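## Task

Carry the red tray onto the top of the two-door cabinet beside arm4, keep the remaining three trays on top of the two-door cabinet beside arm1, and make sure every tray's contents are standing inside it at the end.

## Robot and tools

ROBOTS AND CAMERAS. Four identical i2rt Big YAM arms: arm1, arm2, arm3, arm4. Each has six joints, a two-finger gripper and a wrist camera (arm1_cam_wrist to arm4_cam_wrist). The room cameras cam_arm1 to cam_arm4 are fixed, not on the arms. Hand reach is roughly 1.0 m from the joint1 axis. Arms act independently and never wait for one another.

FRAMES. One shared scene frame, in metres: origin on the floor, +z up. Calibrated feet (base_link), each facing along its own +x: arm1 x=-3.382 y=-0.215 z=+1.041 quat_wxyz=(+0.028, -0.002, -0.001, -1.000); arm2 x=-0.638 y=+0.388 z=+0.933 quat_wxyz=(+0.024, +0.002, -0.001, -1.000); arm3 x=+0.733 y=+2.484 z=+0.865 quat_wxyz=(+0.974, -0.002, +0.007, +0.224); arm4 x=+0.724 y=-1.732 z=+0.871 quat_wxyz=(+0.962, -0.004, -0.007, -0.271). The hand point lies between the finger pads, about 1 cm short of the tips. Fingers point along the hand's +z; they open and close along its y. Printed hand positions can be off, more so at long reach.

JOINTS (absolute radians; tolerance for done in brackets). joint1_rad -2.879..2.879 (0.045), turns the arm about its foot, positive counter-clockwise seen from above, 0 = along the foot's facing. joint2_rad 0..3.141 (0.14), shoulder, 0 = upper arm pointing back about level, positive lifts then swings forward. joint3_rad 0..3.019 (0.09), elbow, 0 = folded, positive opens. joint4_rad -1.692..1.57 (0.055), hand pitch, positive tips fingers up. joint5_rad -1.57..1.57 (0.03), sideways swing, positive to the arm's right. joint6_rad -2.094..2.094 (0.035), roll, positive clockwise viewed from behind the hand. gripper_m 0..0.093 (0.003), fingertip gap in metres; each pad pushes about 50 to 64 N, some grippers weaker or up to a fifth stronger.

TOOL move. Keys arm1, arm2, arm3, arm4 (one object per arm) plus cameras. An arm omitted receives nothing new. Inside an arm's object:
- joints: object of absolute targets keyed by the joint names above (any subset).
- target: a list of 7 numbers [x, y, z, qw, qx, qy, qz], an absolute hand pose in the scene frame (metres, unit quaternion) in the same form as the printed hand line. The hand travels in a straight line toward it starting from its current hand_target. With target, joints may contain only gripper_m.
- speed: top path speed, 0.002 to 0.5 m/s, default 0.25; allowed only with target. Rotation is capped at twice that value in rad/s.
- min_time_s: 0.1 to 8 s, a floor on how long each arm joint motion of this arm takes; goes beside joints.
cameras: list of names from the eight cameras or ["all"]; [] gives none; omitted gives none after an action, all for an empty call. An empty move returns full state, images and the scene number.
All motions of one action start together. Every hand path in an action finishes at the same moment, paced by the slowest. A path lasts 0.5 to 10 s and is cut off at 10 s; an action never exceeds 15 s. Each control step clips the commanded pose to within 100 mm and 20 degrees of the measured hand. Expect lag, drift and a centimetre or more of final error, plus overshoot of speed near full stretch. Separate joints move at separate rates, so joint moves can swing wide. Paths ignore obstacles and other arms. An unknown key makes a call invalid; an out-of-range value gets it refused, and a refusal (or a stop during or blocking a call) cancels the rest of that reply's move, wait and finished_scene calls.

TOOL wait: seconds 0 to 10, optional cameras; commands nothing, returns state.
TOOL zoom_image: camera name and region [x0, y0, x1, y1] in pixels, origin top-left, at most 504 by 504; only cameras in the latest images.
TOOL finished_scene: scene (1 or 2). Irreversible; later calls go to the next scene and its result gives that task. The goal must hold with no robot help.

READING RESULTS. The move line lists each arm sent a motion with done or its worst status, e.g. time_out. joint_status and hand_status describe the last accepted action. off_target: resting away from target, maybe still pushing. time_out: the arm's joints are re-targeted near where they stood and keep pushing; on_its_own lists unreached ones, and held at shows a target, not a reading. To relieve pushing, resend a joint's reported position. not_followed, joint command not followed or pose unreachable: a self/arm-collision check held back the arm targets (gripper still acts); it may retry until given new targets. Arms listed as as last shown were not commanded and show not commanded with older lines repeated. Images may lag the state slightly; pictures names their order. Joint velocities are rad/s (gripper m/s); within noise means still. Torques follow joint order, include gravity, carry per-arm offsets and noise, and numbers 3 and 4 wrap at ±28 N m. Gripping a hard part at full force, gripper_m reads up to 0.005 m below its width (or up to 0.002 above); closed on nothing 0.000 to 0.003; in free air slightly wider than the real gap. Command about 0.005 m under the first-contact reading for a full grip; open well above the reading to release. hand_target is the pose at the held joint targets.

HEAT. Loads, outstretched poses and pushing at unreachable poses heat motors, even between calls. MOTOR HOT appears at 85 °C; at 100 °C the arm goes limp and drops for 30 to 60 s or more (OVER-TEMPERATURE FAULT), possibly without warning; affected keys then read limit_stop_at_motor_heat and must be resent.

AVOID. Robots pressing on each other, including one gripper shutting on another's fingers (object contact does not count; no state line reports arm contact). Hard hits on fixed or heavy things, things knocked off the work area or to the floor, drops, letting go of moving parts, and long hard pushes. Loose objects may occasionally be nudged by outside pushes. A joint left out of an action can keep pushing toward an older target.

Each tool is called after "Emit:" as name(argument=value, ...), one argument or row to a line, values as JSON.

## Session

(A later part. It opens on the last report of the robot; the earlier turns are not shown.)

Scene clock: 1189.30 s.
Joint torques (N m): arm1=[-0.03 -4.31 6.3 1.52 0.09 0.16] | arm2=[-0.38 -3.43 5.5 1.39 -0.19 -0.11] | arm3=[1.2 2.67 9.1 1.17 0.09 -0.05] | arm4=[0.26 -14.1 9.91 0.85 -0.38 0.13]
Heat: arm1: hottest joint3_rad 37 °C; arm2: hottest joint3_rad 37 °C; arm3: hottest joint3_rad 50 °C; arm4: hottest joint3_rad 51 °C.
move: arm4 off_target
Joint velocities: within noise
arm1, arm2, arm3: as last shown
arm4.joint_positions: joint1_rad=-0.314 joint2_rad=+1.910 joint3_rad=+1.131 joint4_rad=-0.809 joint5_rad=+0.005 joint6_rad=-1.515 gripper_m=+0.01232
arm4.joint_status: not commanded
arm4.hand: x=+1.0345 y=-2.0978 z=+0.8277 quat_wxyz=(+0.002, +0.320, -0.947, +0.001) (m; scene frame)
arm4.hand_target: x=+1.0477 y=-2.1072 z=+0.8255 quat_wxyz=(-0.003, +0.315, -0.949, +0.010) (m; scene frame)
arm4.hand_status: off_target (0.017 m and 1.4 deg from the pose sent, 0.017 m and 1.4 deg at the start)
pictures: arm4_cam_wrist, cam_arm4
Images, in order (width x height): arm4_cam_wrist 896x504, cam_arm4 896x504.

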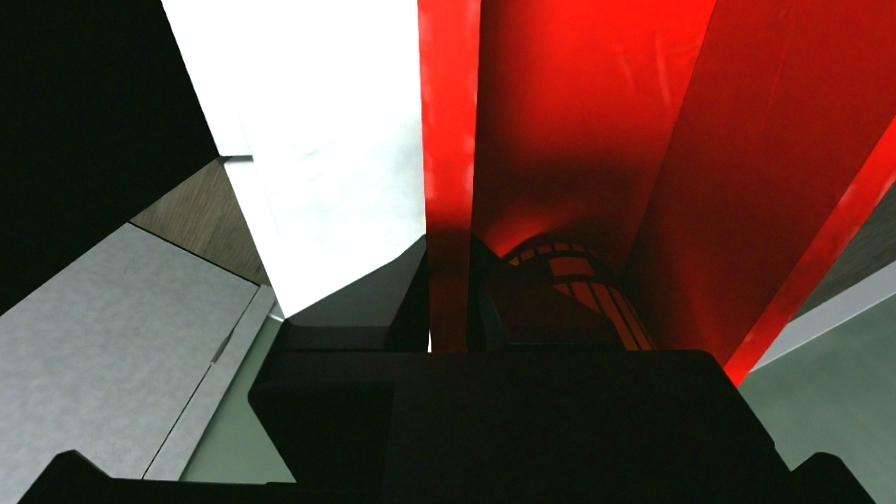

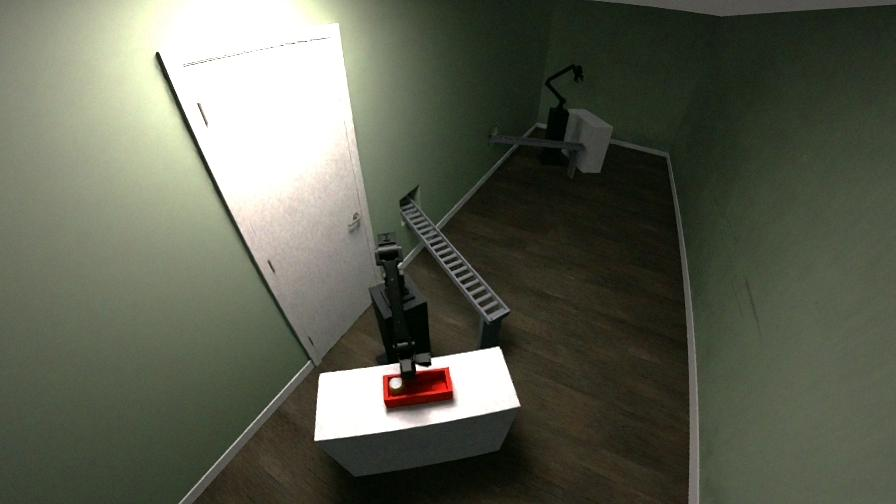

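Emit:
move(
  arm4={"target": [1.0470, -2.1065, 0.8170, -0.0032, 0.3148, -0.9492, 0.0095], "speed": 0.04},
  cameras=["cam_arm4"],
)

Emit:
zoom_image(
  camera="cam_arm4",
  region=[375, 360, 465, 410],
)

Scene clock: 1197.63 s.
Joint torques (N m): arm1=[0.03 -4.31 6.27 1.46 0.1 0.17] | arm2=[-0.38 -3.08 5.46 1.31 -0.2 -0.11] | arm3=[1.38 2.43 9.1 1.17 0.09 -0.05] | arm4=[0.38 -12.69 9.09 1.68 -0.31 0.11]
Heat: arm1: hottest joint3_rad 37 °C; arm2: hottest joint3_rad 37 °C; arm3: hottest joint3_rad 50 °C; arm4: hottest joint3_rad 50 °C.
move: arm4 off_target
Joint velocities: within noise
arm1, arm3: as last shown
arm2.joint_positions: joint1_rad=+0.611 joint2_rad=+1.205 joint3_rad=+2.399 joint4_rad=-1.487 joint5_rad=+0.003 joint6_rad=+0.016 gripper_m=+0.04496
arm2.joint_status: not commanded
arm2.hand: x=-0.9002 y=+0.1898 z=+1.7242 quat_wxyz=(-0.198, -0.762, -0.252, +0.562) (m; scene frame)
arm2.hand_target: x=-0.8985 y=+0.1951 z=+1.7230 quat_wxyz=(-0.191, -0.764, -0.255, +0.562) (m; scene frame)
arm2.hand_status: not commanded
arm4.joint_positions: joint1_rad=-0.314 joint2_rad=+1.910 joint3_rad=+1.131 joint4_rad=-0.808 joint5_rad=+0.005 joint6_rad=-1.515 gripper_m=+0.01232
arm4.joint_status: not commanded
arm4.hand: x=+1.0346 y=-2.0979 z=+0.8273 quat_wxyz=(+0.002, +0.320, -0.947, +0.001) (m; scene frame)
arm4.hand_target: x=+1.0466 y=-2.1060 z=+0.8174 quat_wxyz=(-0.003, +0.315, -0.949, +0.009) (m; scene frame)
arm4.hand_status: off_target (0.018 m and 1.4 deg from the pose sent, 0.019 m and 1.4 deg at the start)
pictures: cam_arm4
Images, in order (width x height): cam_arm4 896x504.

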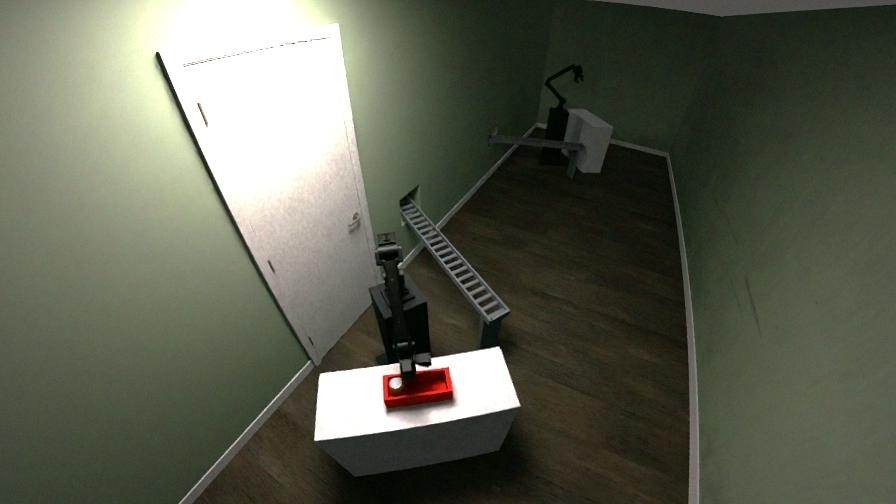

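Scaled by 5.600 from the camera's 896x504 image, which has a finer 1280x720 frame.

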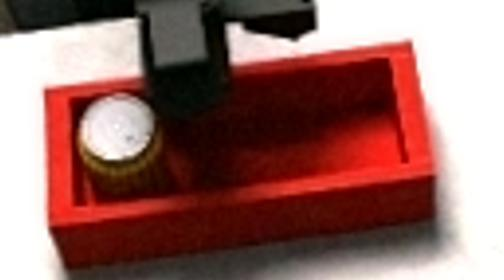

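Emit:
move(
  arm4={"target": [1.0400, -2.1030, 0.8280, -0.0032, 0.3148, -0.9492, 0.0095], "speed": 0.05, "joints": {"gripper_m": 0.042}},
  cameras=["arm4_cam_wrist", "cam_arm4"],
)

Scene clock: 1208.60 s.
Joint torques (N m): arm1=[-0.21 -4.48 6.31 1.47 0.09 0.15] | arm2=[-0.26 -3.14 5.44 1.33 -0.17 -0.08] | arm3=[1.26 2.32 9.14 1.24 0.09 -0.07] | arm4=[-0.85 -15.97 7.61 0.35 -0.17 0.02]
Heat: arm1: hottest joint3_rad 37 °C; arm2: hottest joint3_rad 37 °C; arm3: hottest joint3_rad 50 °C; arm4: hottest joint3_rad 50 °C.
move: arm4 done
Joint velocities: within noise
arm1, arm2, arm3: as last shown
arm4.joint_positions: joint1_rad=-0.314 joint2_rad=+1.916 joint3_rad=+1.131 joint4_rad=-0.792 joint5_rad=+0.002 joint6_rad=-1.515 gripper_m=+0.04193
arm4.joint_status: all done
arm4.hand: x=+1.0371 y=-2.0999 z=+0.8248 quat_wxyz=(-0.001, +0.320, -0.947, +0.005) (m; scene frame)
arm4.hand_target: x=+1.0400 y=-2.1031 z=+0.8280 quat_wxyz=(-0.003, +0.315, -0.949, +0.010) (m; scene frame)
arm4.hand_status: done (0.005 m and 0.8 deg from the pose sent, 0.008 m and 1.4 deg at the start)
pictures: arm4_cam_wrist, cam_arm4
Images, in order (width x height): arm4_cam_wrist 896x504, cam_arm4 896x504.

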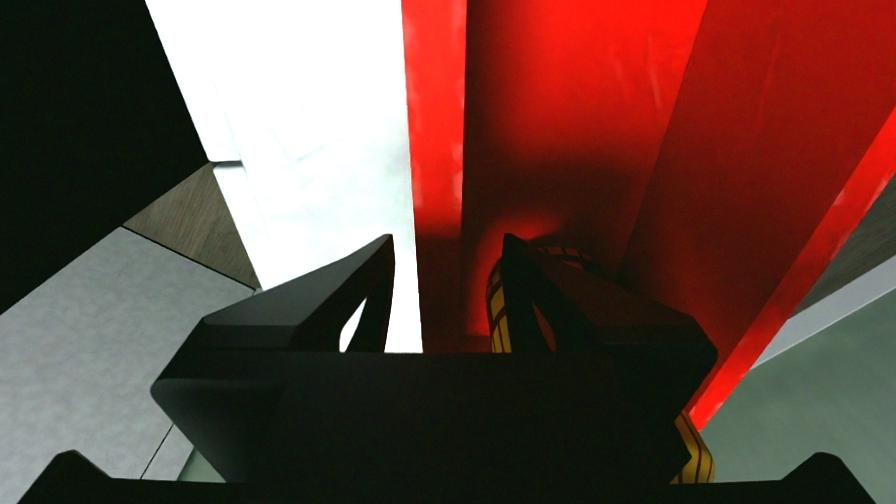

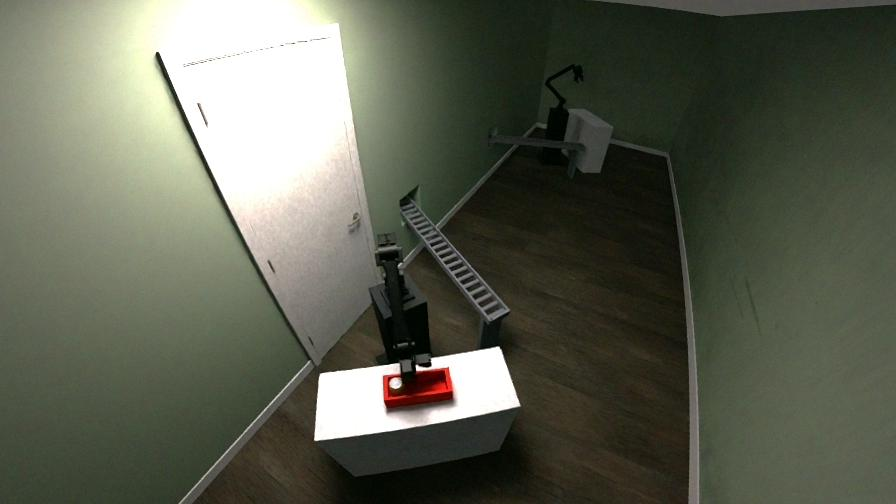

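Emit:
move(
  arm4={"target": [1.0410, -2.1045, 0.98, -0.0032, 0.3148, -0.9492, 0.0095], "speed": 0.2},
  cameras=["arm4_cam_wrist", "cam_arm4"],
)

Emit:
zoom_image(
  camera="cam_arm4",
  region=[300, 330, 530, 480],
)

Scene clock: 1215.03 s.
Joint torques (N m): arm1=[-0.03 -4.48 6.26 1.52 0.1 0.16] | arm2=[-0.5 -3.55 5.42 1.35 -0.18 -0.09] | arm3=[1.08 2.43 9.14 1.22 0.08 -0.05] | arm4=[-0.79 -13.86 12.48 0.44 -0.22 0.02]
Heat: arm1: hottest joint3_rad 37 °C; arm2: hottest joint3_rad 37 °C; arm3: hottest joint3_rad 50 °C; arm4: hottest joint3_rad 49 °C.
move: arm4 off_target
Joint velocities: within noise
arm1, arm2, arm3: as last shown
arm4.joint_positions: joint1_rad=-0.314 joint2_rad=+1.697 joint3_rad=+1.256 joint4_rad=-1.160 joint5_rad=+0.002 joint6_rad=-1.515 gripper_m=+0.04194
arm4.joint_status: not commanded
arm4.hand: x=+1.0306 y=-2.0923 z=+0.9656 quat_wxyz=(+0.003, +0.320, -0.947, -0.006) (m; scene frame)
arm4.hand_target: x=+1.0406 y=-2.1041 z=+0.9802 quat_wxyz=(-0.003, +0.315, -0.949, +0.010) (m; scene frame)
arm4.hand_status: off_target (0.022 m and 2.0 deg from the pose sent, 0.155 m and 0.8 deg at the start)
pictures: arm4_cam_wrist, cam_arm4
Images, in order (width x height): arm4_cam_wrist 896x504, cam_arm4 896x504.

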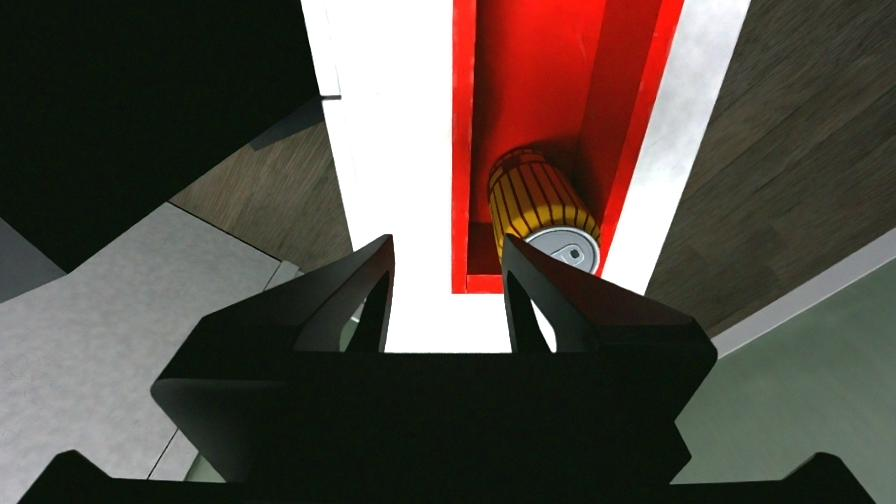

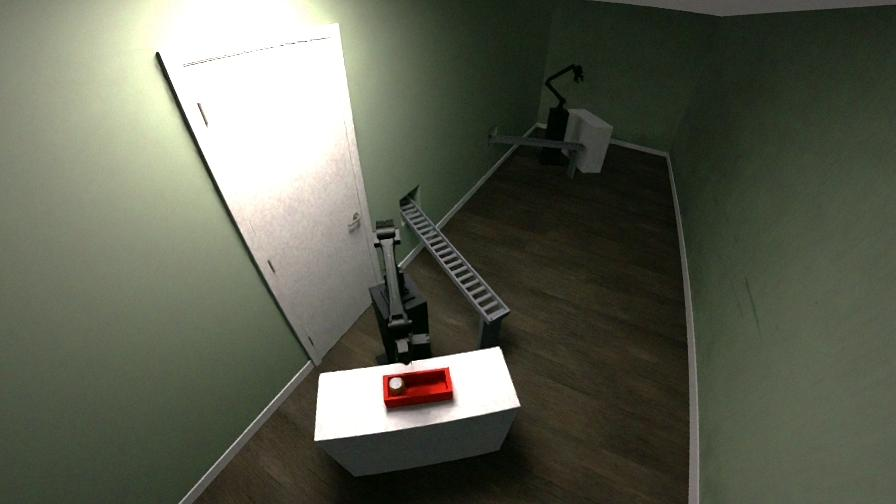

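Scaled by 2.191 from the camera's 896x504 image, which has a finer 1280x720 frame.

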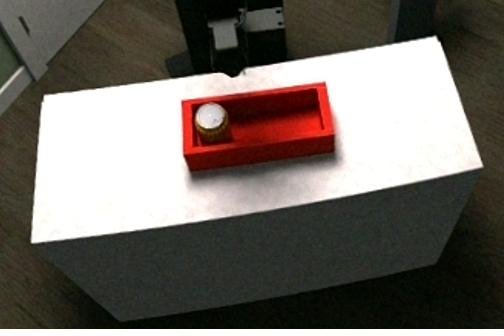

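Emit:
move(
  cameras=["cam_arm1", "arm4_cam_wrist"],
)

Emit:
zoom_image(
  camera="cam_arm1",
  region=[200, 0, 700, 500],
)

Scene clock: 1217.50 s.
Joint torques (N m): arm1=[0.21 -4.31 6.27 1.42 0.09 0.15] | arm2=[-0.5 -3.49 5.52 1.43 -0.21 -0.1] | arm3=[1.08 2.43 9.16 1.2 0.1 -0.07] | arm4=[-0.97 -13.8 12.52 0.16 -0.22 0.04]
Heat: arm1: hottest joint3_rad 37 °C; arm2: hottest joint3_rad 37 °C; arm3: hottest joint3_rad 50 °C; arm4: hottest joint3_rad 49 °C.
Joint velocities: within noise
arm1.joint_positions: joint1_rad=-1.211 joint2_rad=+1.195 joint3_rad=+2.277 joint4_rad=-1.493 joint5_rad=-0.002 joint6_rad=-0.011 gripper_m=+0.04488
arm1.joint_status: not commanded
arm1.hand: x=-3.5215 y=+0.1095 z=+1.7867 quat_wxyz=(+0.299, -0.703, +0.453, +0.459) (m; scene frame)
arm1.hand_target: x=-3.5233 y=+0.1055 z=+1.7925 quat_wxyz=(+0.298, -0.700, +0.452, +0.466) (m; scene frame)
arm1.hand_status: not commanded
arm2.joint_positions: joint1_rad=+0.611 joint2_rad=+1.205 joint3_rad=+2.399 joint4_rad=-1.487 joint5_rad=+0.003 joint6_rad=+0.016 gripper_m=+0.04496
arm2.joint_status: not commanded
arm2.hand: x=-0.9002 y=+0.1898 z=+1.7242 quat_wxyz=(-0.198, -0.762, -0.252, +0.562) (m; scene frame)
arm2.hand_target: x=-0.8985 y=+0.1951 z=+1.7230 quat_wxyz=(-0.191, -0.764, -0.255, +0.562) (m; scene frame)
arm2.hand_status: not commanded
arm3.joint_positions: joint1_rad=-0.423 joint2_rad=+0.637 joint3_rad=+1.333 joint4_rad=-1.526 joint5_rad=+0.222 joint6_rad=+0.654 gripper_m=+0.09396
arm3.joint_status: not commanded
arm3.hand: x=+0.9557 y=+2.4547 z=+1.3375 quat_wxyz=(-0.369, -0.322, -0.872, -0.018) (m; scene frame)
arm3.hand_target: x=+0.9552 y=+2.4547 z=+1.3503 quat_wxyz=(-0.382, -0.321, -0.866, -0.024) (m; scene frame)
arm3.hand_status: not commanded
arm4.joint_positions: joint1_rad=-0.314 joint2_rad=+1.697 joint3_rad=+1.256 joint4_rad=-1.160 joint5_rad=+0.002 joint6_rad=-1.515 gripper_m=+0.04194
arm4.joint_status: not commanded
arm4.hand: x=+1.0306 y=-2.0923 z=+0.9656 quat_wxyz=(+0.003, +0.320, -0.947, -0.006) (m; scene frame)
arm4.hand_target: x=+1.0406 y=-2.1041 z=+0.9802 quat_wxyz=(-0.003, +0.315, -0.949, +0.010) (m; scene frame)
arm4.hand_status: off_target (0.022 m and 2.0 deg from the pose sent, 0.155 m and 0.8 deg at the start)
pictures: arm4_cam_wrist, cam_arm1
Images, in order (width x height): arm4_cam_wrist 896x504, cam_arm1 896x504.

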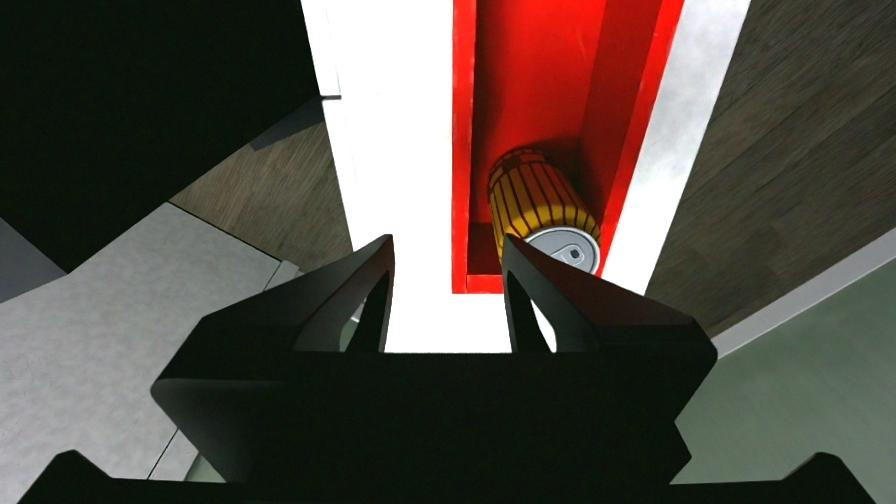

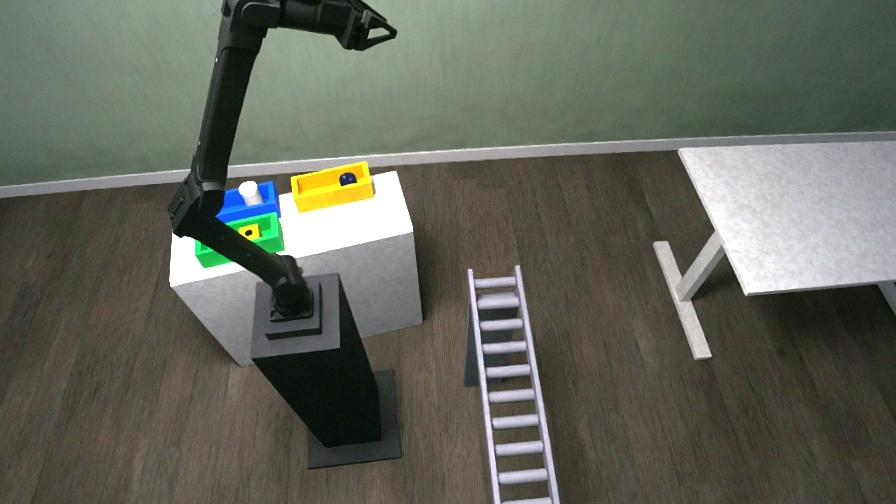

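Scaled by 1.008 from the camera's 896x504 image, which has a finer 1280x720 frame.

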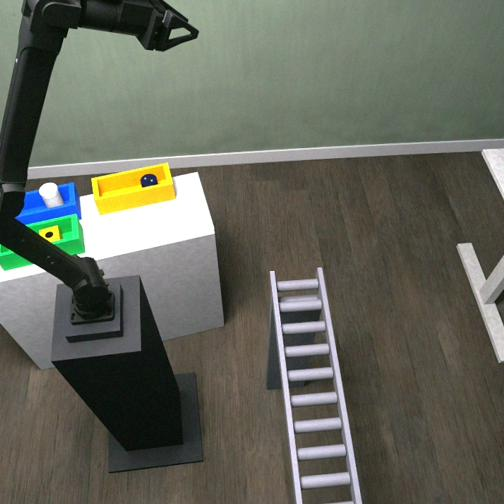

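Emit:
zoom_image(
  camera="cam_arm1",
  region=[170, 140, 420, 290],
)

Scaled by 2.016 from the camera's 896x504 image, which has a finer 1280x720 frame.

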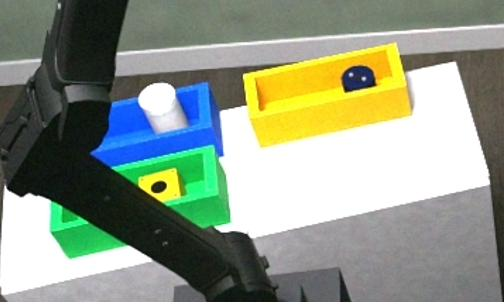

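Emit:
finished_scene(
  scene=2,
)

The scene is finished: the task was done.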